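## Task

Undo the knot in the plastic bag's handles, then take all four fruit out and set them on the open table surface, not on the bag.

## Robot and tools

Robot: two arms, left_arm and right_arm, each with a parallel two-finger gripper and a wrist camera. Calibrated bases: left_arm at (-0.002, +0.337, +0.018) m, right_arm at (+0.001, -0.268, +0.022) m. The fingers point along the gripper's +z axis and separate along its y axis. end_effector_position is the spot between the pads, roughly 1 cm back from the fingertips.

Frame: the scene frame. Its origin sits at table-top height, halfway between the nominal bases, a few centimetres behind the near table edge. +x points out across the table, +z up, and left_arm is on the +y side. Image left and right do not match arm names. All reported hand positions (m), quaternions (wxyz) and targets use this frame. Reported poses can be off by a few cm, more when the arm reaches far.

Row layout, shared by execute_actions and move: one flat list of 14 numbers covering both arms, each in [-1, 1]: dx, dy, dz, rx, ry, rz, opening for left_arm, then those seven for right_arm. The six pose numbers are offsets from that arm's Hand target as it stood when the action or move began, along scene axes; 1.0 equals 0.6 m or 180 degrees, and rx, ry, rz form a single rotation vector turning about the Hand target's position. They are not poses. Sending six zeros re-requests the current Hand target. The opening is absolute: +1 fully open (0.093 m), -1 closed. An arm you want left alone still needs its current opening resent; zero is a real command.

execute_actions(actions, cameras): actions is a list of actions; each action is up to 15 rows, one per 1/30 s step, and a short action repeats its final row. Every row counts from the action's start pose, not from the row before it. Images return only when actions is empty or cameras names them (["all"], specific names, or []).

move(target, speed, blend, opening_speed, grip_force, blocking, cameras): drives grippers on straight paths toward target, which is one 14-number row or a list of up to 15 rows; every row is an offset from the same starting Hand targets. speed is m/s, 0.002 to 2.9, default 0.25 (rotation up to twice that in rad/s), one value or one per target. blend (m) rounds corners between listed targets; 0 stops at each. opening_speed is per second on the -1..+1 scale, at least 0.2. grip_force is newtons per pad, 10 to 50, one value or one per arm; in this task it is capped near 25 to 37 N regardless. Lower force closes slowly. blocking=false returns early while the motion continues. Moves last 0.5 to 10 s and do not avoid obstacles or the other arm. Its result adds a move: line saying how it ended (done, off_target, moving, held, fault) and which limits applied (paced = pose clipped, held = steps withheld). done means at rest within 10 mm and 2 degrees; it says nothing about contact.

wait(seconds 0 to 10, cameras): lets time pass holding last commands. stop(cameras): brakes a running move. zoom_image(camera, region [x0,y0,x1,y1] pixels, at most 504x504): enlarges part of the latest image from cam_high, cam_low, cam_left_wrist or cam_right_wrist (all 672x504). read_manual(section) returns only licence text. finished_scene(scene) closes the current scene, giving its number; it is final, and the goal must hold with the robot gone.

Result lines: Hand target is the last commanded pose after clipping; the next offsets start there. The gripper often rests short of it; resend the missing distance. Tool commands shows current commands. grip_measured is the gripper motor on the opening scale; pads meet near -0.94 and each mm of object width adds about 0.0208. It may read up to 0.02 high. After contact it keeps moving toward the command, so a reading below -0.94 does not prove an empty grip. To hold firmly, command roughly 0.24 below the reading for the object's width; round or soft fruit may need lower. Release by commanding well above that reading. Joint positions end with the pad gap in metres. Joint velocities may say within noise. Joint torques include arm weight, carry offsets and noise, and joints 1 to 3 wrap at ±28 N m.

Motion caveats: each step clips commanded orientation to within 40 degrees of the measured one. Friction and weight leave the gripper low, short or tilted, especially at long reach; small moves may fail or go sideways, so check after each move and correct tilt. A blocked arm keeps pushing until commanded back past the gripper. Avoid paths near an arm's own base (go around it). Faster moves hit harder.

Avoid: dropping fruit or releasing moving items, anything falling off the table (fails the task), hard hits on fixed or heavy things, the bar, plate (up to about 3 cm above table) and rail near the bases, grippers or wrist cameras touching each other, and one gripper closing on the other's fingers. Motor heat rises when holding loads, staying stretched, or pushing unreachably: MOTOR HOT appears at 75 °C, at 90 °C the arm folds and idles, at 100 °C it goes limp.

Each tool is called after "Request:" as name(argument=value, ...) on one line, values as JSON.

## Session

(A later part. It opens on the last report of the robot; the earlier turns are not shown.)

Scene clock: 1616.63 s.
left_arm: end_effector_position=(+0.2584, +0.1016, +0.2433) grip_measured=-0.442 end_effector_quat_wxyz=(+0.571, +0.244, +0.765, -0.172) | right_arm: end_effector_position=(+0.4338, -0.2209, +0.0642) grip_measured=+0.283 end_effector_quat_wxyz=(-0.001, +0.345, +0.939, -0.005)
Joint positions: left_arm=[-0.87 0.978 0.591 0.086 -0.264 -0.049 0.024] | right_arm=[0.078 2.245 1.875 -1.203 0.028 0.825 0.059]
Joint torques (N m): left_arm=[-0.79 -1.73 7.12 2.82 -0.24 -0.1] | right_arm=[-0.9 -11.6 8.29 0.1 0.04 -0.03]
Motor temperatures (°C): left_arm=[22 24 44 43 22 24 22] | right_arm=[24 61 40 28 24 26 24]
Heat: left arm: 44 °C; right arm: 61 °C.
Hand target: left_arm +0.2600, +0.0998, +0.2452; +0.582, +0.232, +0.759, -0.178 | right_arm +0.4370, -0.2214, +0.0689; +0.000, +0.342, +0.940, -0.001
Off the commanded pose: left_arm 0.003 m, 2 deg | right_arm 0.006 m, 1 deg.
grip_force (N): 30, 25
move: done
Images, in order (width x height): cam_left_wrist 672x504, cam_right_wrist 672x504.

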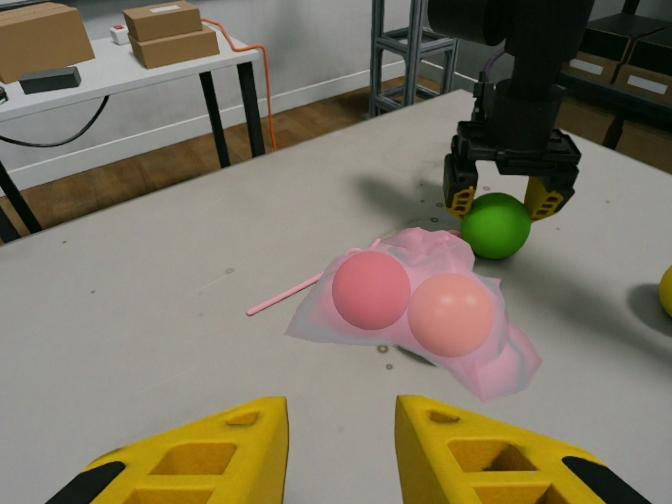

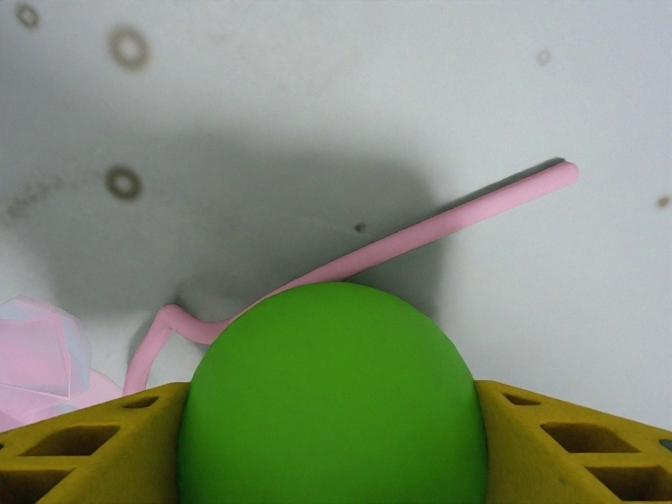

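Request:
move(target=[[0,0,0,0,0,0,-0.44, 0,0,0.0833,0,0,0,0.25],[0,0,0,0,0,0,-0.44, -0.058,-0.1667,0.0833,0,0,-0.05,0.25],[0,0,0,0,0,0,-0.44, -0.058,-0.1667,0.005,0,0,-0.05,0.25],[0,0,0,0,0,0,-0.44, -0.058,-0.1667,-0.006,0,0,-0.05,0.25]], speed=[0.06,0.1,0.06,0.02], blend=[0.01,0.01,0,0], cameras=["cam_right_wrist"])

Scene clock: 1625.70 s.
left_arm: end_effector_position=(+0.2584, +0.1016, +0.2433) grip_measured=-0.442 end_effector_quat_wxyz=(+0.571, +0.244, +0.765, -0.172) | right_arm: end_effector_position=(+0.3972, -0.3206, +0.0619) grip_measured=+0.253 end_effector_quat_wxyz=(-0.020, +0.417, +0.909, -0.011)
Joint positions: left_arm=[-0.87 0.978 0.591 0.086 -0.264 -0.049 0.024] | right_arm=[-0.163 2.129 1.686 -1.161 0.028 0.743 0.057]
Joint torques (N m): left_arm=[-0.77 -1.84 7.05 2.82 -0.26 -0.11] | right_arm=[-0.58 -12.81 4.1 0.53 -0.01 0.03]
Motor temperatures (°C): left_arm=[22 24 44 44 22 24 22] | right_arm=[24 60 41 28 24 26 25]
Heat: left arm: 44 °C; right arm: 60 °C.
Hand target: left_arm +0.2600, +0.0998, +0.2452; +0.582, +0.232, +0.759, -0.178 | right_arm +0.4022, -0.3213, +0.0652; +0.000, +0.415, +0.910, -0.001
Off the commanded pose: left_arm 0.003 m, 2 deg | right_arm 0.006 m, 3 deg.
grip_force (N): 30, 25
move: off_target (right_arm)
Images, in order (width x height): cam_right_wrist 672x504.

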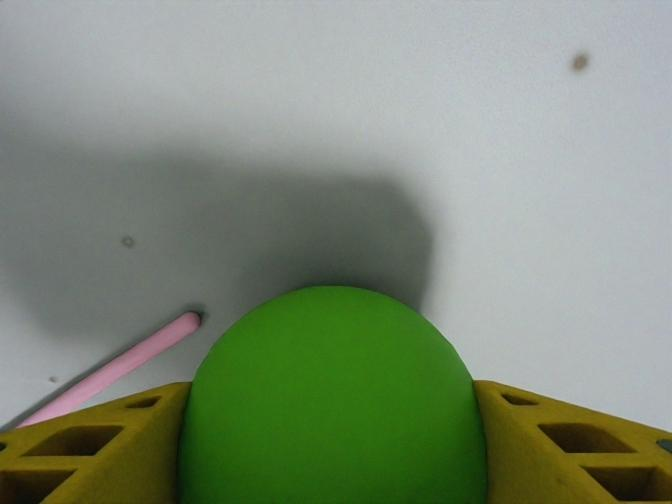

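Request:
move(target=[[0,0,0,0,0,0,-0.44, 0,0,0.003,0,0,0,0.9],[0,0,0,0,0,0,-0.44, 0,0,0.2,0,0,0,0.9],[0,0,0,0,0,0,-0.44, -0.267,0.14,0.23,0,0,0.05,0.9]], speed=[0.03,0.08,0.15], blend=[0,0.02,0], opening_speed=0.5, cameras=["cam_left_wrist","cam_high"])

Scene clock: 1637.30 s.
left_arm: end_effector_position=(+0.2584, +0.1016, +0.2434) grip_measured=-0.442 end_effector_quat_wxyz=(+0.571, +0.243, +0.765, -0.172) | right_arm: end_effector_position=(+0.2481, -0.2389, +0.2019) grip_measured=+0.897 end_effector_quat_wxyz=(+0.001, +0.341, +0.940, -0.002)
Joint positions: left_arm=[-0.87 0.978 0.591 0.086 -0.264 -0.049 0.024] | right_arm=[0.106 1.489 1.438 -1.515 0.026 0.845 0.088]
Joint torques (N m): left_arm=[-0.72 -1.74 7.08 2.79 -0.28 -0.11] | right_arm=[0.34 -6.9 4.78 0.18 0 0.22]
Motor temperatures (°C): left_arm=[22 24 44 45 22 24 22] | right_arm=[24 60 40 27 24 26 25]
Heat: left arm: 45 °C; right arm: 60 °C.
Hand target: left_arm +0.2600, +0.0998, +0.2452; +0.582, +0.232, +0.759, -0.178 | right_arm +0.2419, -0.2374, +0.2032; +0.000, +0.342, +0.940, -0.001
Off the commanded pose: left_arm 0.003 m, 2 deg | right_arm 0.006 m, 0 deg.
grip_force (N): 30, 25
move: done
Images, in order (width x height): cam_high 672x504, cam_left_wrist 672x504.

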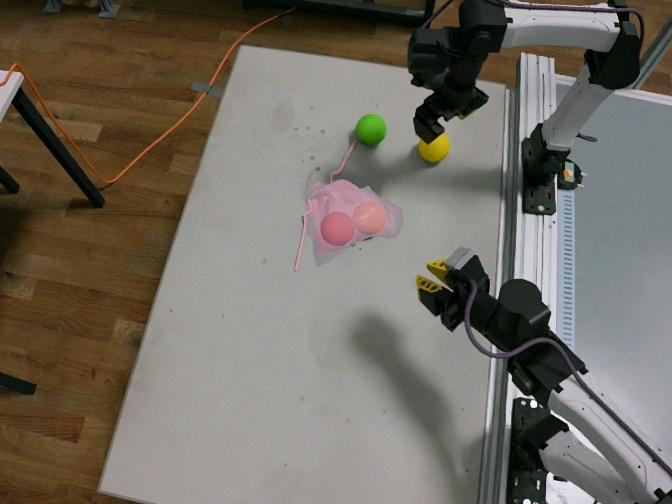

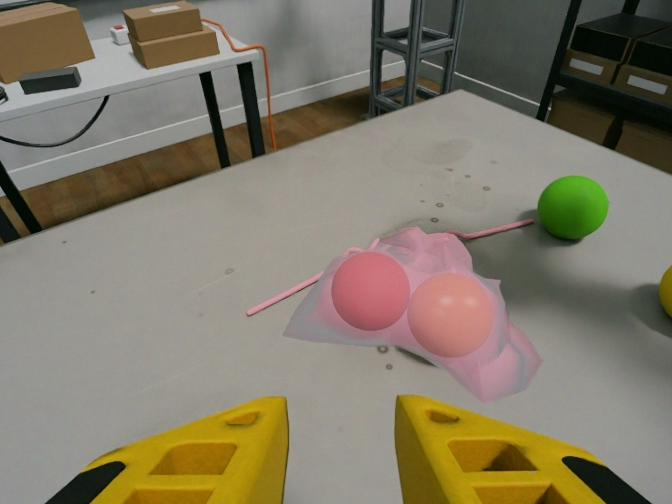

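Request:
move(target=[0,0,0,0,0,0,-0.44, 0.0718,0.1957,-0.022,-0.0315,-0.2436,0.3443,-0.3], speed=0.2, cameras=["cam_right_wrist"])

Request:
zoom_image(camera="cam_right_wrist", region=[130, 60, 550, 380])

Scene clock: 1648.17 s.
left_arm: end_effector_position=(+0.2584, +0.1016, +0.2434) grip_measured=-0.442 end_effector_quat_wxyz=(+0.571, +0.243, +0.765, -0.172) | right_arm: end_effector_position=(+0.2839, -0.1250, +0.1842) grip_measured=-0.297 end_effector_quat_wxyz=(+0.332, -0.195, +0.921, +0.067)
Joint positions: left_arm=[-0.87 0.978 0.591 0.086 -0.264 -0.049 0.024] | right_arm=[0.486 1.147 0.887 -0.626 0.094 0.07 0.031]
Joint torques (N m): left_arm=[-0.77 -1.85 7.05 2.84 -0.28 -0.12] | right_arm=[0.24 -5.22 6.24 1.77 -0.03 0.01]
Motor temperatures (°C): left_arm=[22 24 44 46 22 24 22] | right_arm=[24 54 40 28 24 26 24]
Heat: left arm: 46 °C; right arm: 54 °C.
Hand target: left_arm +0.2600, +0.0998, +0.2452; +0.582, +0.232, +0.759, -0.178 | right_arm +0.2850, -0.1199, +0.1900; +0.350, -0.202, +0.912, +0.078
Off the commanded pose: left_arm 0.003 m, 2 deg | right_arm 0.008 m, 3 deg.
grip_force (N): 30, 25
move: off_target (right_arm)
Images, in order (width x height): cam_right_wrist 672x504.

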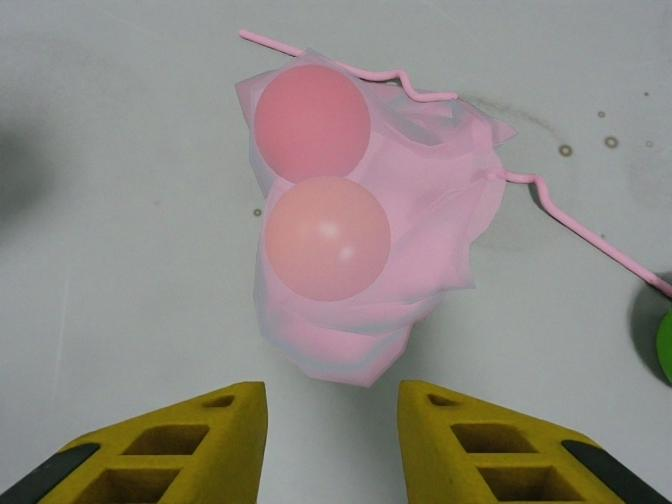

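Scaled by 1.200 from the camera's 672x504 image, which has a finer 960x720 frame.

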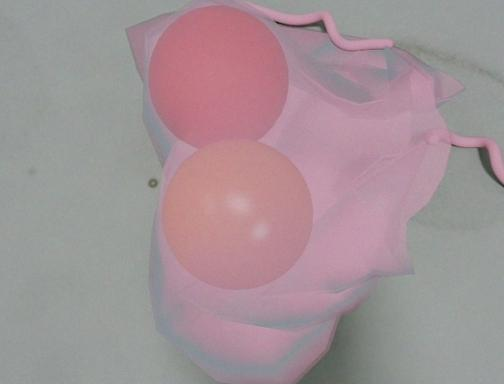

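Request:
move(target=[0,0,0,0,0,0,-0.44, 0.285,-0.0918,-0.1417,0.0904,0.2425,-0.4808,-0.4], speed=0.2, cameras=["cam_right_wrist"])

Scene clock: 1677.47 s.
left_arm: end_effector_position=(+0.2585, +0.1016, +0.2435) grip_measured=-0.442 end_effector_quat_wxyz=(+0.571, +0.243, +0.765, -0.173) | right_arm: end_effector_position=(+0.4551, -0.1762, +0.1101) grip_measured=-0.397 end_effector_quat_wxyz=(+0.010, +0.540, +0.842, +0.002)
Joint positions: left_arm=[-0.87 0.978 0.591 0.087 -0.264 -0.049 0.024] | right_arm=[0.172 2.36 2.251 -1.441 0.033 1.355 0.026]
Joint torques (N m): left_arm=[-0.73 -1.87 7.08 2.81 -0.25 -0.11] | right_arm=[-0.66 -10.35 8.46 0.11 -0.05 0.26]
Motor temperatures (°C): left_arm=[22 24 44 48 22 24 22] | right_arm=[24 46 41 30 24 26 24]
Heat: left arm: 48 °C; right arm: 46 °C.
Hand target: left_arm +0.2600, +0.0998, +0.2452; +0.582, +0.232, +0.759, -0.178 | right_arm +0.4561, -0.1751, +0.1050; +0.000, +0.545, +0.838, +0.000
Off the commanded pose: left_arm 0.003 m, 2 deg | right_arm 0.005 m, 1 deg.
grip_force (N): 30, 25
move: done
Images, in order (width x height): cam_right_wrist 672x504.

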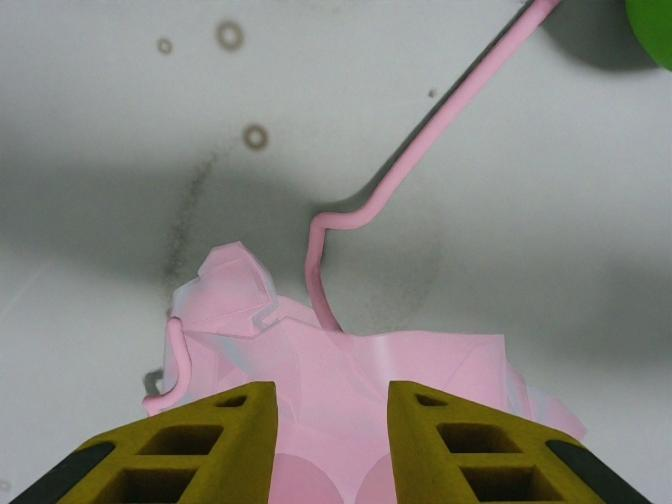

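Request:
move(target=[[0,0,0,0,0,0,-0.44, -0.006,0.0352,-0.1,0,0,0,-0.4],[0,0,0,0,0,0,-0.44, -0.006,0.0352,-0.1417,0,0,0,-0.4],[0,0,0,0,0,0,-0.44, -0.006,0.0352,-0.1417,0,0,0,-1]], speed=[0.08,0.03,0.03], blend=[0.01,0,0], opening_speed=0.6, cameras=["cam_right_wrist"])

Scene clock: 1692.83 s.
left_arm: end_effector_position=(+0.2585, +0.1016, +0.2435) grip_measured=-0.442 end_effector_quat_wxyz=(+0.571, +0.243, +0.765, -0.173) | right_arm: end_effector_position=(+0.4558, -0.1600, +0.0343) grip_measured=-0.882 end_effector_quat_wxyz=(+0.011, +0.545, +0.838, +0.004)
Joint positions: left_arm=[-0.87 0.978 0.591 0.087 -0.264 -0.049 0.024] | right_arm=[0.202 2.385 1.993 -1.155 0.032 1.398 0.003]
Joint torques (N m): left_arm=[-0.76 -1.72 7.17 2.82 -0.24 -0.1] | right_arm=[0.55 -10.74 5.29 0.4 -0.06 0.2]
Heat: left arm: 49 °C; right arm: 47 °C.
Hand target: left_arm +0.2600, +0.0998, +0.2452; +0.582, +0.232, +0.759, -0.178 | right_arm +0.4525, -0.1539, +0.0201; -0.001, +0.545, +0.838, +0.000
Off the commanded pose: left_arm 0.003 m, 2 deg | right_arm 0.016 m, 1 deg.
grip_force (N): 30, 25
move: off_target (right_arm); target 3's new opening was sent with right_arm's hand 0.016 m and 1 deg from that target
Images, in order (width x height): cam_right_wrist 672x504.

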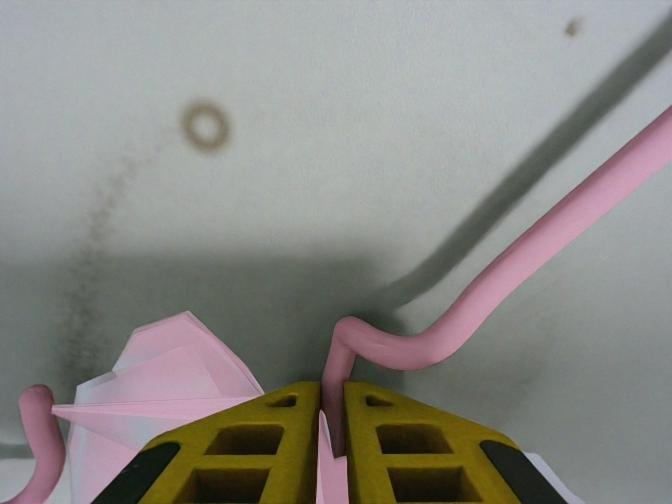

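Request:
move(target=[[0,0,0,0,0,0,-0.44, -0.0125,0.0065,0.2165,0,0,0,-1],[0,0,0,0,0,0,-0.44, -0.1375,0.0898,0.225,0,0,0.05,-1],[0,0,0,0,0,0,-0.44, -0.2542,0.1365,0.1832,0,0,0.111,-1]], speed=[0.1,0.1,0.1], blend=[0.03,0.03,0], cameras=["cam_right_wrist","cam_left_wrist"])

Scene clock: 1703.37 s.
left_arm: end_effector_position=(+0.2585, +0.1016, +0.2435) grip_measured=-0.442 end_effector_quat_wxyz=(+0.571, +0.243, +0.765, -0.173) | right_arm: end_effector_position=(+0.3013, -0.0759, +0.1185) grip_measured=-0.892 end_effector_quat_wxyz=(-0.009, +0.399, +0.917, -0.022)
Joint positions: left_arm=[-0.87 0.978 0.591 0.087 -0.264 -0.049 0.024] | right_arm=[0.545 1.949 1.624 -1.297 0.029 1.41 0.002]
Joint torques (N m): left_arm=[-0.83 -1.87 7.09 2.82 -0.25 -0.11] | right_arm=[0.46 -13.04 5.03 0.26 -0.02 0.01]
Motor temperatures (°C): left_arm=[22 24 44 50 22 24 22] | right_arm=[24 51 41 28 24 26 24]
Heat: left arm: 50 °C; right arm: 51 °C.
Hand target: left_arm +0.2600, +0.0998, +0.2452; +0.582, +0.232, +0.759, -0.178 | right_arm +0.2999, -0.0720, +0.1300; -0.001, +0.391, +0.920, +0.000
Off the commanded pose: left_arm 0.003 m, 2 deg | right_arm 0.012 m, 3 deg.
grip_force (N): 30, 25
move: off_target (right_arm)
Images, in order (width x height): cam_left_wrist 672x504, cam_right_wrist 672x504.

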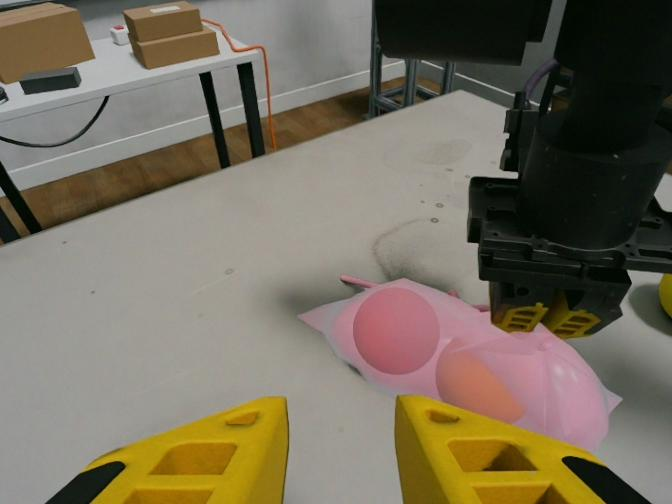

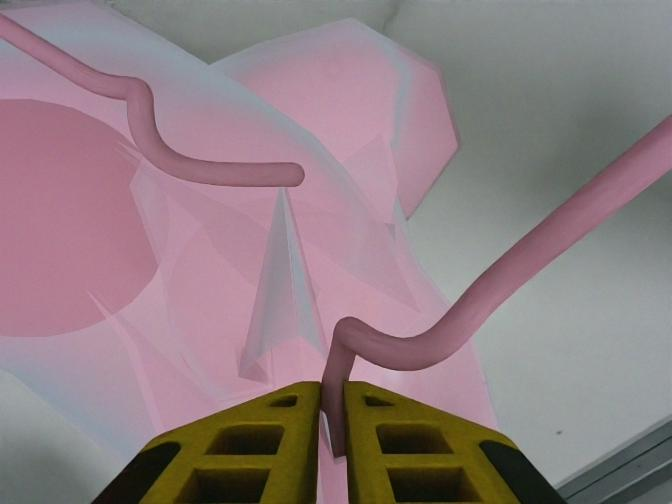

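Request:
move(target=[[0,0,0,0,0,0,-0.44, -0.025,0.01,-0.11,0,0,0,-1],[0,0,0,0,0,0,-0.44, -0.025,0.01,-0.11,0,0,0,-0.4],[0,0,0,0,0,0,-0.44, -0.025,0.0,0.05,0,0,0,-0.4],[0,0,0,0,0,0,-0.44, -0.14,-0.13,0.1,0,0,0,-0.4]], speed=[0.08,0.05,0.1,0.2], blend=[0,0,0.02,0], opening_speed=1.0, cameras=["cam_left_wrist","cam_high"])

Scene clock: 1713.20 s.
left_arm: end_effector_position=(+0.2585, +0.1016, +0.2436) grip_measured=-0.442 end_effector_quat_wxyz=(+0.571, +0.243, +0.765, -0.173) | right_arm: end_effector_position=(+0.2223, -0.1461, +0.1900) grip_measured=-0.402 end_effector_quat_wxyz=(+0.007, +0.394, +0.919, +0.003)
Joint positions: left_arm=[-0.87 0.978 0.591 0.087 -0.264 -0.049 0.024] | right_arm=[0.494 1.496 1.387 -1.453 0.029 1.346 0.026]
Joint torques (N m): left_arm=[-0.73 -1.81 7.13 2.81 -0.26 -0.11] | right_arm=[-0.92 -6.56 4.86 0.11 -0.01 0]
Heat: left arm: 51 °C; right arm: 52 °C.
Hand target: left_arm +0.2600, +0.0998, +0.2452; +0.582, +0.232, +0.759, -0.178 | right_arm +0.2159, -0.1500, +0.1900; -0.001, +0.391, +0.920, +0.000
Off the commanded pose: left_arm 0.003 m, 2 deg | right_arm 0.007 m, 1 deg.
grip_force (N): 30, 25
move: done
Images, in order (width x height): cam_high 672x504, cam_left_wrist 672x504.

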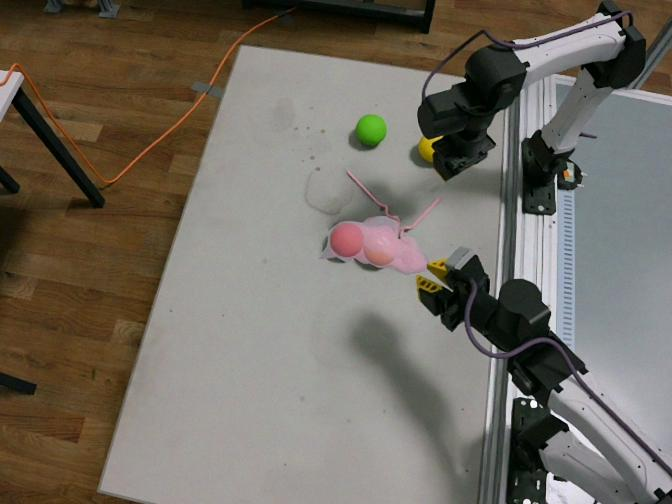

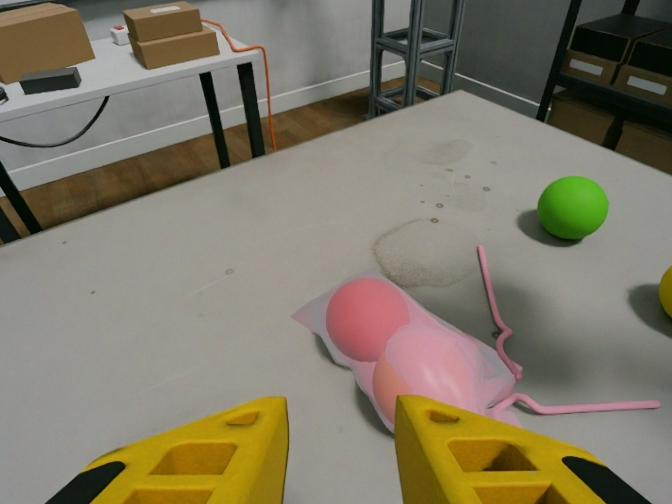

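Request:
move(target=[0,0,0,0,0,0,-0.44, 0.0783,0.1333,0.0,-0.0453,-0.2441,0.3757,-0.4], speed=0.2, cameras=[])

Request:
wait(seconds=0, cameras=["cam_right_wrist"])

Request:
zoom_image(camera="cam_right_wrist", region=[150, 60, 530, 380])

Scene clock: 1724.73 s.
left_arm: end_effector_position=(+0.2585, +0.1016, +0.2436) grip_measured=-0.442 end_effector_quat_wxyz=(+0.571, +0.243, +0.765, -0.173) | right_arm: end_effector_position=(+0.2616, -0.0738, +0.1841) grip_measured=-0.402 end_effector_quat_wxyz=(+0.334, -0.199, +0.919, +0.062)
Joint positions: left_arm=[-0.87 0.978 0.591 0.087 -0.264 -0.049 0.024] | right_arm=[0.741 1.212 0.925 -0.633 0.26 0.261 0.026]
Joint torques (N m): left_arm=[-0.81 -1.76 7.08 2.82 -0.25 -0.09] | right_arm=[-0.42 -5.89 6.22 1.66 0.04 0.04]
Heat: left arm: 52 °C; right arm: 49 °C.
Hand target: left_arm +0.2600, +0.0998, +0.2452; +0.582, +0.232, +0.759, -0.178 | right_arm +0.2629, -0.0700, +0.1900; +0.349, -0.202, +0.912, +0.077
Off the commanded pose: left_arm 0.003 m, 2 deg | right_arm 0.007 m, 3 deg.
grip_force (N): 30, 25
move: off_target (right_arm)
No camera images: "cameras" was empty.

Scene clock: 1724.73 s.
left_arm: end_effector_position=(+0.2585, +0.1016, +0.2436) grip_measured=-0.442 end_effector_quat_wxyz=(+0.571, +0.243, +0.765, -0.173) | right_arm: end_effector_position=(+0.2616, -0.0738, +0.1841) grip_measured=-0.402 end_effector_quat_wxyz=(+0.334, -0.199, +0.919, +0.062)
Joint positions: left_arm=[-0.87 0.978 0.591 0.087 -0.264 -0.049 0.024] | right_arm=[0.741 1.212 0.925 -0.633 0.26 0.261 0.026]
Joint torques (N m): left_arm=[-0.81 -1.76 7.08 2.82 -0.25 -0.09] | right_arm=[-0.42 -5.89 6.22 1.66 0.04 0.04]
Heat: left arm: 52 °C; right arm: 49 °C.
Hand target: left_arm +0.2600, +0.0998, +0.2452; +0.582, +0.232, +0.759, -0.178 | right_arm +0.2629, -0.0700, +0.1900; +0.349, -0.202, +0.912, +0.077
Tool commands: left_gripper/opening=-0.44 right_gripper/opening=-0.4
Off the commanded pose: left_arm 0.003 m, 2 deg | right_arm 0.007 m, 3 deg.
grip_force (N): 30, 25
Images, in order (width x height): cam_right_wrist 672x504.

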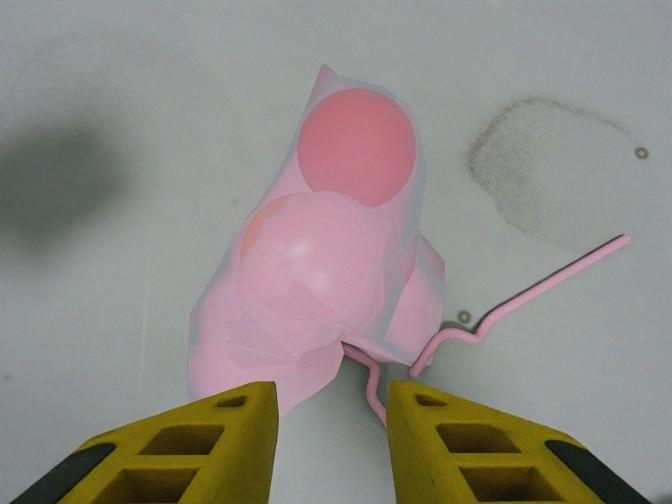

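Scaled by 1.326 from the camera's 672x504 image, which has a finer 960x720 frame.

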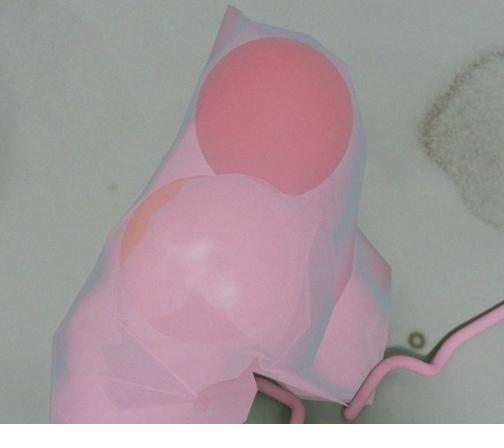

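Request:
move(target=[0.3167,-0.1163,-0.2253,-0.0231,0.4425,0.3476,-0.3, -0.1,-0.2167,0.05,0,0,0,-0.4], speed=0.3, cameras=["cam_left_wrist"])

Scene clock: 1760.03 s.
left_arm: end_effector_position=(+0.4545, +0.0286, +0.1129) grip_measured=-0.302 end_effector_quat_wxyz=(+0.083, -0.332, +0.935, -0.098) | right_arm: end_effector_position=(+0.2094, -0.1987, +0.2235) grip_measured=-0.402 end_effector_quat_wxyz=(+0.362, -0.197, +0.908, +0.075)
Joint positions: left_arm=[-0.607 2.677 2.841 -1.473 -0.037 -1.285 0.031] | right_arm=[0.236 0.705 0.846 -0.958 -0.08 -0.126 0.026]
Joint torques (N m): left_arm=[-0.05 -11.15 8.91 0.54 0.14 -0.09] | right_arm=[-0.99 -0.1 7.19 1.22 -0.2 0.05]
Motor temperatures (°C): left_arm=[22 25 44 52 22 24 22] | right_arm=[24 43 39 31 24 26 24]
Heat: left arm: 52 °C; right arm: 43 °C.
Hand target: left_arm +0.4501, +0.0300, +0.1100; +0.000, -0.342, +0.940, +0.000 | right_arm +0.2029, -0.2001, +0.2200; +0.349, -0.202, +0.912, +0.077
Off the commanded pose: left_arm 0.006 m, 15 deg | right_arm 0.007 m, 2 deg.
elbow stopped short (left arm): the move would have taken joint 3 (elbow) straighter than the controller allows.
grip_force (N): 30, 25
move: off_target (left_arm)
Images, in order (width x height): cam_left_wrist 672x504.

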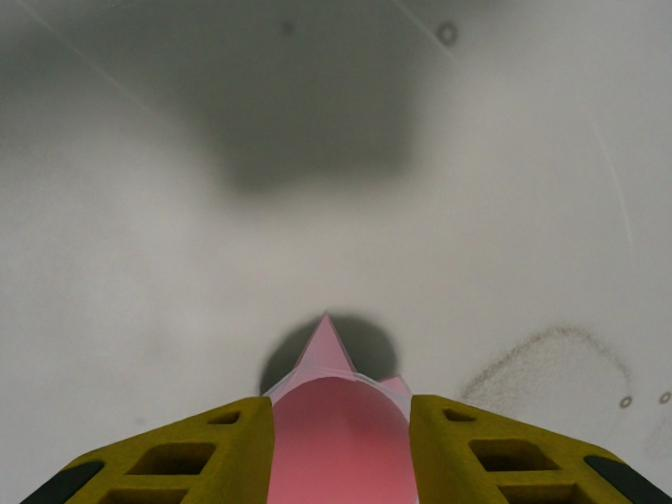

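Request:
move(target=[-0.0085,-0.0533,-0.1083,0,0,0,-0.3, 0,0,0,0,0,0,-0.4], speed=0.08, cameras=["cam_left_wrist"])

Scene clock: 1769.83 s.
left_arm: end_effector_position=(+0.4409, +0.0106, +0.0464) grip_measured=-0.302 end_effector_quat_wxyz=(+0.050, -0.338, +0.938, -0.060) | right_arm: end_effector_position=(+0.2094, -0.1986, +0.2235) grip_measured=-0.402 end_effector_quat_wxyz=(+0.362, -0.198, +0.908, +0.076)
Joint positions: left_arm=[-0.645 2.806 2.843 -1.449 -0.035 -1.336 0.031] | right_arm=[0.236 0.705 0.846 -0.958 -0.08 -0.126 0.026]
Joint torques (N m): left_arm=[-0.85 -11.48 8.73 1 0.11 -0.12] | right_arm=[-1.13 -0.1 7.05 1.17 -0.14 0.04]
Heat: left arm: 49 °C; right arm: 41 °C.
Hand target: left_arm +0.4450, -0.0019, +0.0450; +0.000, -0.342, +0.940, +0.000 | right_arm +0.2030, -0.2000, +0.2200; +0.349, -0.202, +0.912, +0.077
Off the commanded pose: left_arm 0.013 m, 9 deg | right_arm 0.007 m, 2 deg.
elbow stopped short (left arm): the move would have taken joint 3 (elbow) straighter than the controller allows.
grip_force (N): 30, 25
move: off_target (left_arm)
Images, in order (width x height): cam_left_wrist 672x504.

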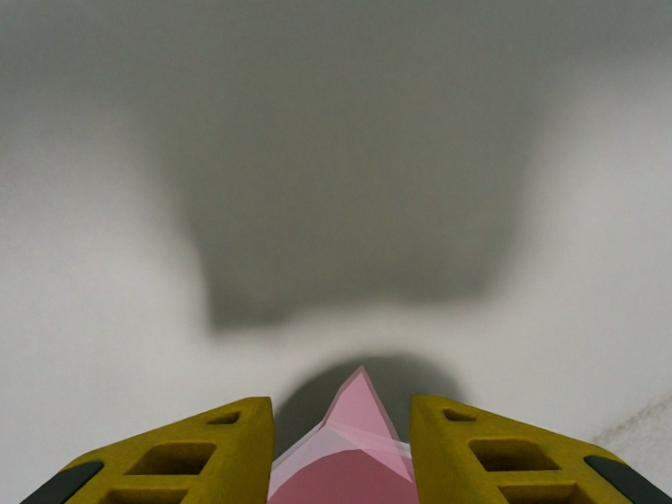

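Request:
move(target=[[-0.0017,-0.0227,-0.0617,0,0,0,-0.3, 0,0,0,0,0,0,-0.4],[-0.0017,-0.0227,-0.0617,0,0,0,-1, 0,0,0,0,0,0,-0.4]], speed=0.04, opening_speed=0.6, cameras=["cam_left_wrist"])

Scene clock: 1783.30 s.
left_arm: end_effector_position=(+0.4415, -0.0004, +0.0155) grip_measured=-0.968 end_effector_quat_wxyz=(+0.047, -0.341, +0.937, -0.058) | right_arm: end_effector_position=(+0.2094, -0.1986, +0.2235) grip_measured=-0.402 end_effector_quat_wxyz=(+0.362, -0.198, +0.908, +0.076)
Joint positions: left_arm=[-0.659 2.87 2.846 -1.395 -0.035 -1.355 0] | right_arm=[0.236 0.705 0.846 -0.958 -0.08 -0.126 0.026]
Joint torques (N m): left_arm=[-1.25 -10.92 8.73 1.08 0.09 -0.09] | right_arm=[-1.1 -0.23 7.21 1.2 -0.14 0.06]
Motor temperatures (°C): left_arm=[22 34 45 47 21 24 22] | right_arm=[24 39 39 31 24 26 24]
Heat: left arm: 47 °C; right arm: 39 °C.
Hand target: left_arm +0.4439, -0.0156, +0.0080; +0.000, -0.342, +0.940, +0.000 | right_arm +0.2030, -0.2000, +0.2200; +0.349, -0.202, +0.912, +0.077
Off the commanded pose: left_arm 0.017 m, 9 deg | right_arm 0.007 m, 2 deg.
elbow stopped short (left arm): the move would have taken joint 3 (elbow) straighter than the controller allows.
grip_force (N): 30, 25
move: off_target (left_arm); target 2's new opening was sent with left_arm's hand 0.018 m and 9 deg from that target
Images, in order (width x height): cam_left_wrist 672x504.

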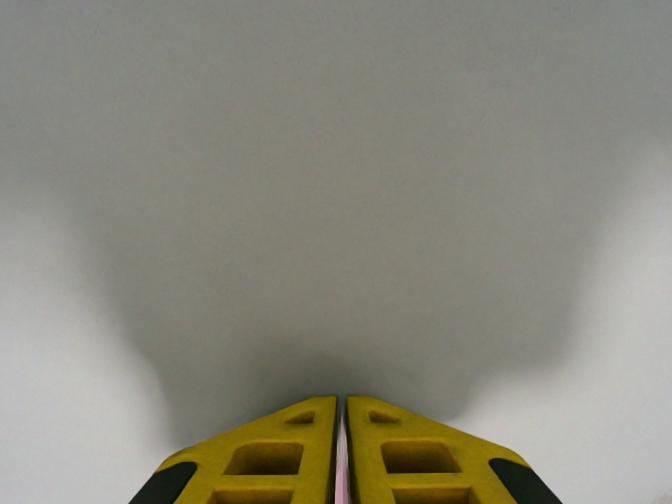

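Request:
move(target=[[-0.0233,0.06,0.1533,0,0,0,-1, 0,0,0,0,0,0,-0.4],[-0.0733,0.14,0.27,0,0,0,-1, 0,0,0,0,0,0,-0.4]], speed=0.05, blend=[0.02,0], cameras=["cam_left_wrist","cam_high","cam_right_wrist"])

Scene clock: 1790.97 s.
left_arm: end_effector_position=(+0.4079, +0.0629, +0.1580) grip_measured=-0.968 end_effector_quat_wxyz=(+0.052, -0.345, +0.935, -0.062) | right_arm: end_effector_position=(+0.2094, -0.1986, +0.2235) grip_measured=-0.402 end_effector_quat_wxyz=(+0.362, -0.198, +0.908, +0.076)
Joint positions: left_arm=[-0.603 2.419 2.555 -1.542 -0.031 -1.31 0] | right_arm=[0.236 0.705 0.846 -0.958 -0.08 -0.126 0.026]
Joint torques (N m): left_arm=[0.14 -13.72 5.53 0.44 0.08 0.21] | right_arm=[-1.07 -0.17 7.2 1.19 -0.21 0.03]
Motor temperatures (°C): left_arm=[22 39 44 46 21 24 22] | right_arm=[24 39 40 31 24 26 24]
Heat: left arm: 46 °C; right arm: 40 °C.
Hand target: left_arm +0.3999, +0.0684, +0.1700; +0.000, -0.342, +0.940, +0.000 | right_arm +0.2030, -0.2000, +0.2200; +0.349, -0.202, +0.912, +0.077
Off the commanded pose: left_arm 0.015 m, 9 deg | right_arm 0.007 m, 2 deg.
elbow stopped short (left arm): the move would have taken joint 3 (elbow) straighter than the controller allows.
joint sent to its limit (left arm) — joint 4 (wrist pitch), lower limit. The joint targets are off in orientation, not in position.
grip_force (N): 30, 25
move: off_target (left_arm)
Images, in order (width x height): cam_high 672x504, cam_left_wrist 672x504, cam_right_wrist 672x504.

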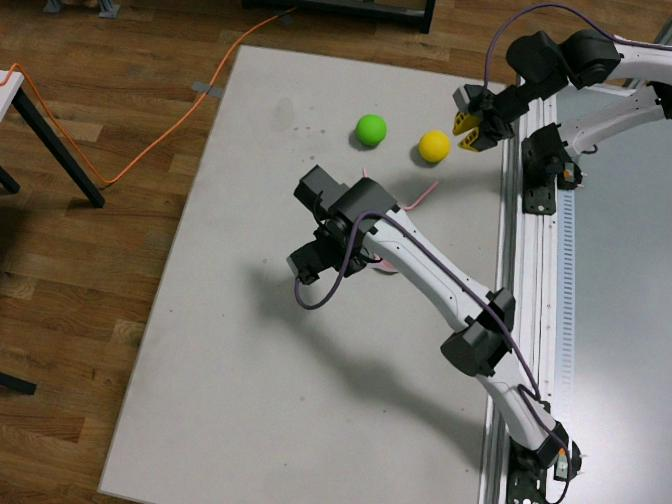

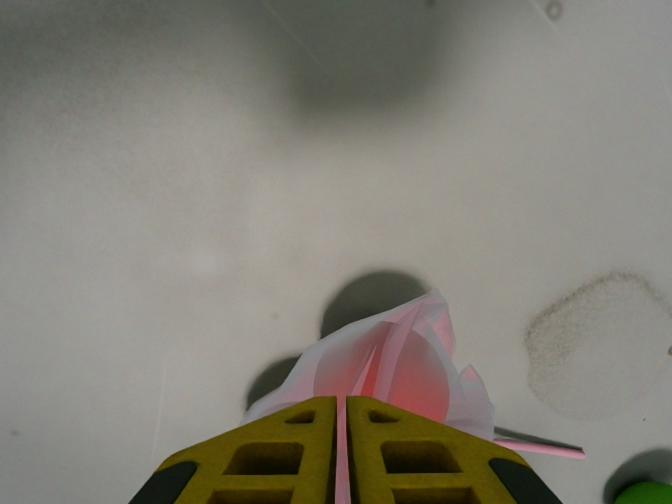

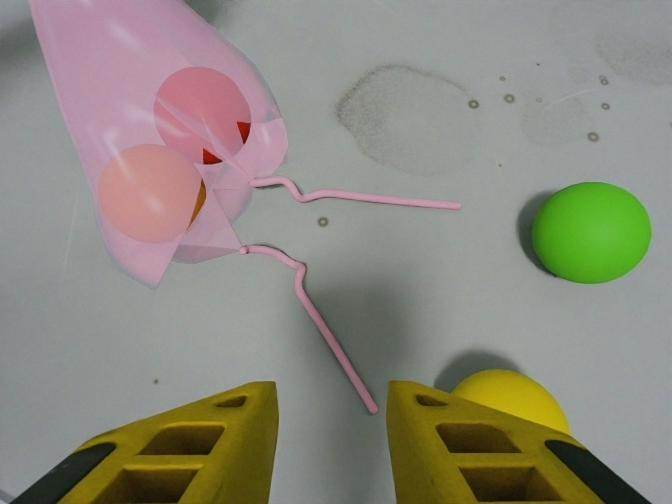

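Request:
move(target=[-0.06,0.12,0.1667,0,0,0,-1, 0,0,0,0,0,0,-0.4], speed=0.05, cameras=["cam_right_wrist"])

Scene clock: 1797.27 s.
left_arm: end_effector_position=(+0.3742, +0.1346, +0.2646) grip_measured=-0.968 end_effector_quat_wxyz=(+0.105, -0.343, +0.926, -0.114) | right_arm: end_effector_position=(+0.2094, -0.1986, +0.2235) grip_measured=-0.402 end_effector_quat_wxyz=(+0.362, -0.198, +0.908, +0.076)
Joint positions: left_arm=[-0.513 2.011 2.297 -1.542 -0.028 -1.218 0] | right_arm=[0.236 0.705 0.846 -0.958 -0.08 -0.126 0.026]
Joint torques (N m): left_arm=[0.1 -10.63 5.24 0.75 0.06 0.18] | right_arm=[-1.09 -0.2 7.2 1.12 -0.15 0.02]
Heat: left arm: 45 °C; right arm: 40 °C.
Hand target: left_arm +0.3640, +0.1404, +0.2702; +0.000, -0.342, +0.940, +0.000 | right_arm +0.2030, -0.2000, +0.2200; +0.349, -0.202, +0.912, +0.077
Off the commanded pose: left_arm 0.013 m, 18 deg | right_arm 0.007 m, 2 deg.
joint sent to its limit (left arm) — joint 4 (wrist pitch), lower limit. The joint targets are off in orientation, not in position.
grip_force (N): 30, 25
move: off_target (left_arm)
Images, in order (width x height): cam_right_wrist 672x504.

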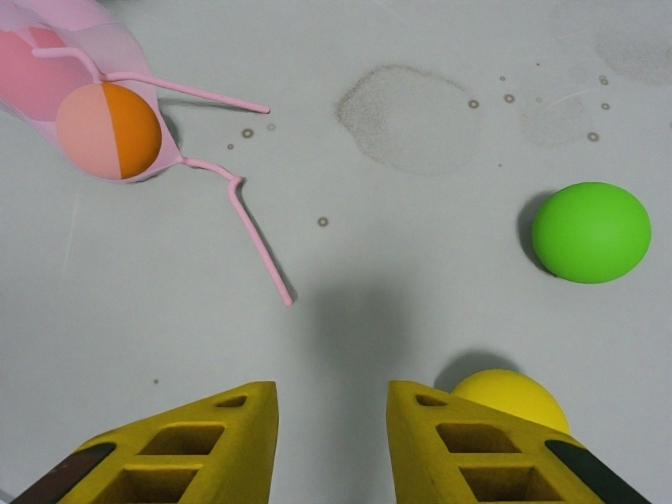

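Request:
move(target=[-0.0333,0.0333,0.1333,0,0,0,-1, 0,0,0,0,0,0,-0.4], speed=0.05, cameras=["cam_right_wrist","cam_high"])

Scene clock: 1807.23 s.
left_arm: end_effector_position=(+0.3527, +0.1546, +0.3341) grip_measured=-0.968 end_effector_quat_wxyz=(+0.164, -0.336, +0.910, -0.177) | right_arm: end_effector_position=(+0.2094, -0.1986, +0.2235) grip_measured=-0.402 end_effector_quat_wxyz=(+0.362, -0.198, +0.908, +0.076)
Joint positions: left_arm=[-0.498 1.839 2.304 -1.542 -0.028 -1.198 0] | right_arm=[0.236 0.705 0.846 -0.958 -0.08 -0.126 0.026]
Joint torques (N m): left_arm=[0.14 -8.95 8.42 1.1 0.06 0.2] | right_arm=[-1.01 -0.2 7.21 1.17 -0.17 0.06]
Heat: left arm: 45 °C; right arm: 40 °C.
Hand target: left_arm +0.3440, +0.1603, +0.3501; +0.000, -0.342, +0.940, +0.000 | right_arm +0.2030, -0.2000, +0.2200; +0.349, -0.202, +0.912, +0.077
Off the commanded pose: left_arm 0.019 m, 28 deg | right_arm 0.007 m, 2 deg.
joint sent to its limit (left arm) — joint 4 (wrist pitch), lower limit. The joint targets are off in orientation, not in position.
grip_force (N): 30, 25
move: off_target (left_arm)
Images, in order (width x height): cam_high 672x504, cam_right_wrist 672x504.

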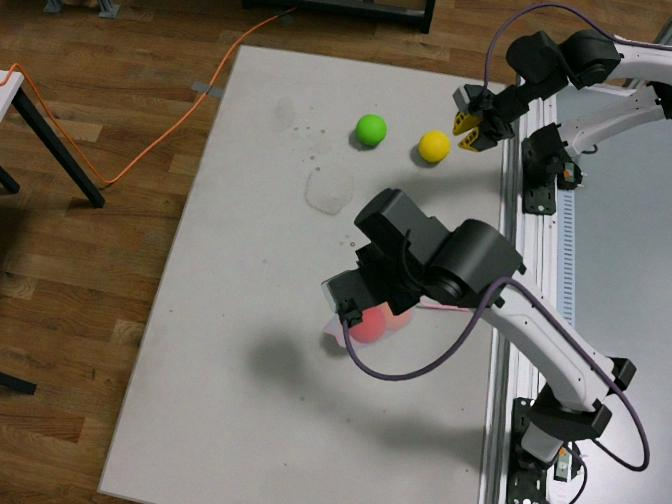

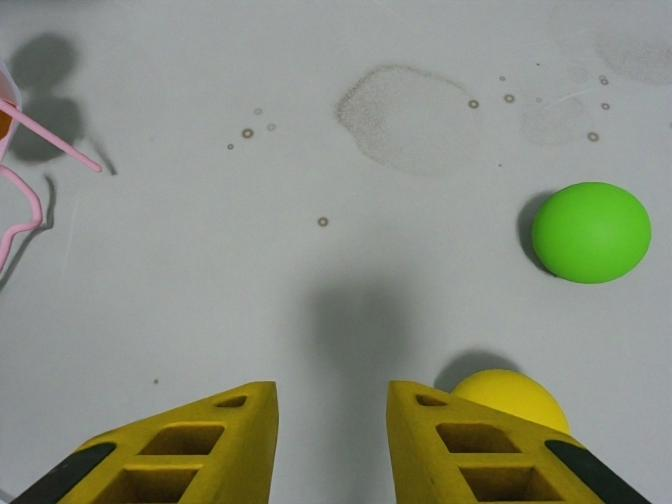

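Request:
wait(seconds=0, cameras=["cam_low"])

Request:
zoom_image(camera="cam_low", region=[170, 130, 440, 340])

Scene clock: 1809.90 s.
left_arm: end_effector_position=(+0.3527, +0.1546, +0.3341) grip_measured=-0.968 end_effector_quat_wxyz=(+0.164, -0.336, +0.910, -0.177) | right_arm: end_effector_position=(+0.2094, -0.1986, +0.2235) grip_measured=-0.402 end_effector_quat_wxyz=(+0.362, -0.198, +0.908, +0.076)
Joint positions: left_arm=[-0.498 1.839 2.304 -1.542 -0.028 -1.198 0] | right_arm=[0.236 0.705 0.846 -0.958 -0.08 -0.126 0.026]
Joint torques (N m): left_arm=[0.1 -9.05 8.47 1.11 0.04 0.2] | right_arm=[-1.02 -0.28 7.28 1.16 -0.15 0.02]
Heat: left arm: 45 °C; right arm: 40 °C.
Hand target: left_arm +0.3440, +0.1603, +0.3501; +0.000, -0.342, +0.940, +0.000 | right_arm +0.2030, -0.2000, +0.2200; +0.349, -0.202, +0.912, +0.077
Tool commands: left_gripper/opening=-1.0 right_gripper/opening=-0.4
Off the commanded pose: left_arm 0.019 m, 28 deg | right_arm 0.007 m, 2 deg.
grip_force (N): 30, 25
Images, in order (width x height): cam_low 672x504.

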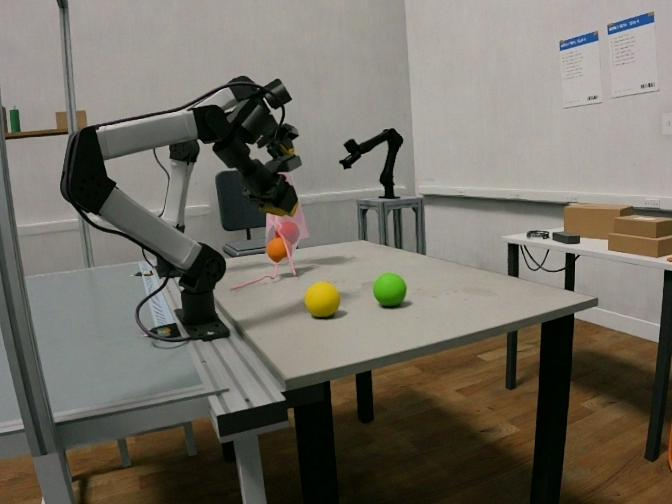

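Scaled by 1.867 from the camera's 672x504 image, which has a finer 960x720 frame.

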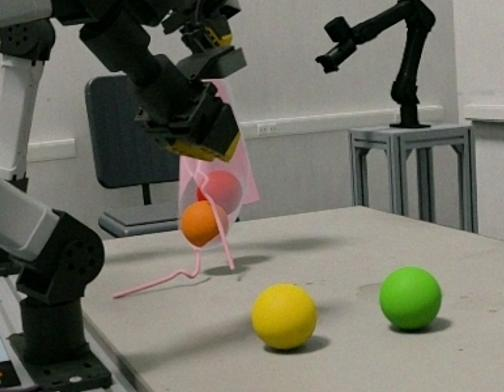

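Request:
move(target=[0,0,-0.1333,0,0,0,-1, 0,0,0,0,0,0,-0.4], speed=0.04, cameras=[])

Request:
wait(seconds=0, cameras=["cam_low"])

Request:
zoom_image(camera="cam_low", region=[200, 170, 400, 330])

Scene clock: 1820.13 s.
left_arm: end_effector_position=(+0.3491, +0.1570, +0.2792) grip_measured=-0.968 end_effector_quat_wxyz=(+0.109, -0.342, +0.927, -0.114) | right_arm: end_effector_position=(+0.2094, -0.1986, +0.2235) grip_measured=-0.402 end_effector_quat_wxyz=(+0.362, -0.198, +0.908, +0.076)
Joint positions: left_arm=[-0.495 1.875 2.167 -1.542 -0.028 -1.198 0] | right_arm=[0.236 0.705 0.846 -0.958 -0.08 -0.126 0.026]
Joint torques (N m): left_arm=[0.36 -6.69 5.44 0.75 0.08 0.18] | right_arm=[-1.03 -0.27 7.21 1.18 -0.15 0.02]
Heat: left arm: 44 °C; right arm: 40 °C.
Hand target: left_arm +0.3440, +0.1604, +0.2702; +0.000, -0.342, +0.940, +0.000 | right_arm +0.2030, -0.2000, +0.2200; +0.349, -0.202, +0.912, +0.077
Off the commanded pose: left_arm 0.011 m, 18 deg | right_arm 0.007 m, 2 deg.
joint sent to its limit (left arm) — joint 4 (wrist pitch), lower limit. The joint targets are off in orientation, not in position.
grip_force (N): 30, 25
move: off_target (left_arm)
No camera images: "cameras" was empty.

Scene clock: 1820.13 s.
left_arm: end_effector_position=(+0.3491, +0.1570, +0.2792) grip_measured=-0.968 end_effector_quat_wxyz=(+0.109, -0.342, +0.927, -0.114) | right_arm: end_effector_position=(+0.2094, -0.1986, +0.2235) grip_measured=-0.402 end_effector_quat_wxyz=(+0.362, -0.198, +0.908, +0.076)
Joint positions: left_arm=[-0.495 1.875 2.167 -1.542 -0.028 -1.198 0] | right_arm=[0.236 0.705 0.846 -0.958 -0.08 -0.126 0.026]
Joint torques (N m): left_arm=[0.36 -6.69 5.44 0.75 0.08 0.18] | right_arm=[-1.03 -0.27 7.21 1.18 -0.15 0.02]
Heat: left arm: 44 °C; right arm: 40 °C.
Hand target: left_arm +0.3440, +0.1604, +0.2702; +0.000, -0.342, +0.940, +0.000 | right_arm +0.2030, -0.2000, +0.2200; +0.349, -0.202, +0.912, +0.077
Tool commands: left_gripper/opening=-1.0 right_gripper/opening=-0.4
Off the commanded pose: left_arm 0.011 m, 18 deg | right_arm 0.007 m, 2 deg.
grip_force (N): 30, 25
Images, in order (width x height): cam_low 672x504.

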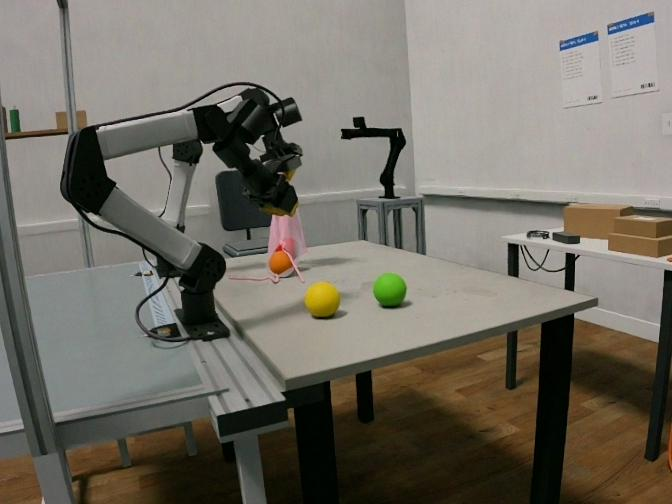

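Scaled by 2.520 from the camera's 672x504 image, which has a finer 960x720 frame.

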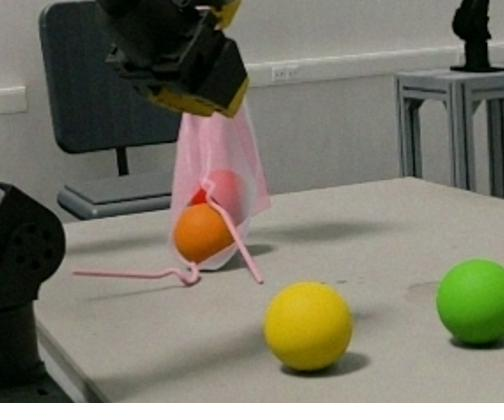

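Request:
move(target=[0,0,0,0,0,0,-1, 0.12,0.3333,-0.1333,0.0764,-0.0697,0.2482,0.88], speed=0.2, cameras=["cam_right_wrist"])

Scene clock: 1836.27 s.
left_arm: end_effector_position=(+0.3491, +0.1570, +0.2792) grip_measured=-0.968 end_effector_quat_wxyz=(+0.109, -0.342, +0.927, -0.114) | right_arm: end_effector_position=(+0.2666, -0.0116, +0.1270) grip_measured=+0.877 end_effector_quat_wxyz=(+0.388, -0.487, +0.730, +0.283)
Joint positions: left_arm=[-0.495 1.875 2.167 -1.542 -0.028 -1.198 0] | right_arm=[0.491 1.408 0.623 0.082 -0.547 -0.392 0.087]
Joint torques (N m): left_arm=[0.35 -6.68 5.52 0.76 0.08 0.19] | right_arm=[0.57 -3.71 9.55 1.89 -0.4 -0.03]
Heat: left arm: 43 °C; right arm: 40 °C.
Hand target: left_arm +0.3440, +0.1604, +0.2702; +0.000, -0.342, +0.940, +0.000 | right_arm +0.2749, +0.0000, +0.1401; +0.410, -0.496, +0.709, +0.287
Off the commanded pose: left_arm 0.011 m, 18 deg | right_arm 0.019 m, 4 deg.
joint sent to its limit (left arm) — joint 4 (wrist pitch), lower limit. The joint targets are off in orientation, not in position.
grip_force (N): 30, 25
move: off_target (left_arm, right_arm)
Images, in order (width x height): cam_right_wrist 672x504.

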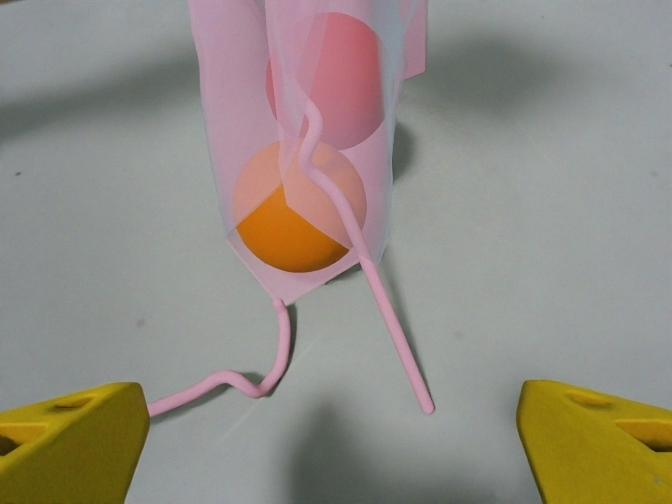

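Request:
move(target=[[0,0,0,0,0,0,-1, -0.0082,0.075,-0.1335,0,0,0,-0.4],[0,0,0,0,0,0,-1, -0.0032,0.11,-0.19,0,0,0,-0.4],[0,0,0,0,0,0,-1, -0.0032,0.11,-0.19,0,0,0,-1]], speed=[0.1,0.04,0.04], blend=[0.01,0,0], opening_speed=0.8, cameras=["cam_right_wrist"])

Scene clock: 1865.07 s.
left_arm: end_effector_position=(+0.3491, +0.1570, +0.2792) grip_measured=-0.968 end_effector_quat_wxyz=(+0.109, -0.342, +0.927, -0.114) | right_arm: end_effector_position=(+0.2674, +0.0585, +0.0238) grip_measured=-0.895 end_effector_quat_wxyz=(+0.398, -0.499, +0.713, +0.288)
Joint positions: left_arm=[-0.495 1.875 2.167 -1.542 -0.028 -1.198 0] | right_arm=[0.678 1.963 0.6 0.741 -0.424 -0.287 0.002]
Joint torques (N m): left_arm=[0.35 -6.72 5.48 0.75 0.08 0.21] | right_arm=[0.53 -6.28 6.42 1.91 -0.03 0.22]
Motor temperatures (°C): left_arm=[22 33 41 41 21 24 22] | right_arm=[24 37 42 35 24 26 24]
Heat: left arm: 41 °C; right arm: 42 °C.
Hand target: left_arm +0.3440, +0.1604, +0.2702; +0.000, -0.342, +0.940, +0.000 | right_arm +0.2730, +0.0658, +0.0260; +0.410, -0.496, +0.709, +0.287
Off the commanded pose: left_arm 0.011 m, 18 deg | right_arm 0.010 m, 1 deg.
joint sent to its limit (left arm) — joint 4 (wrist pitch), lower limit. The joint targets are off in orientation, not in position.
grip_force (N): 30, 25
move: off_target (left_arm)
Images, in order (width x height): cam_right_wrist 672x504.

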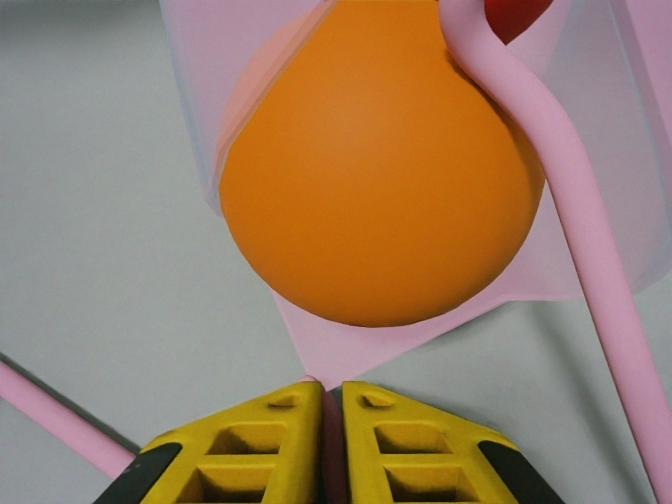

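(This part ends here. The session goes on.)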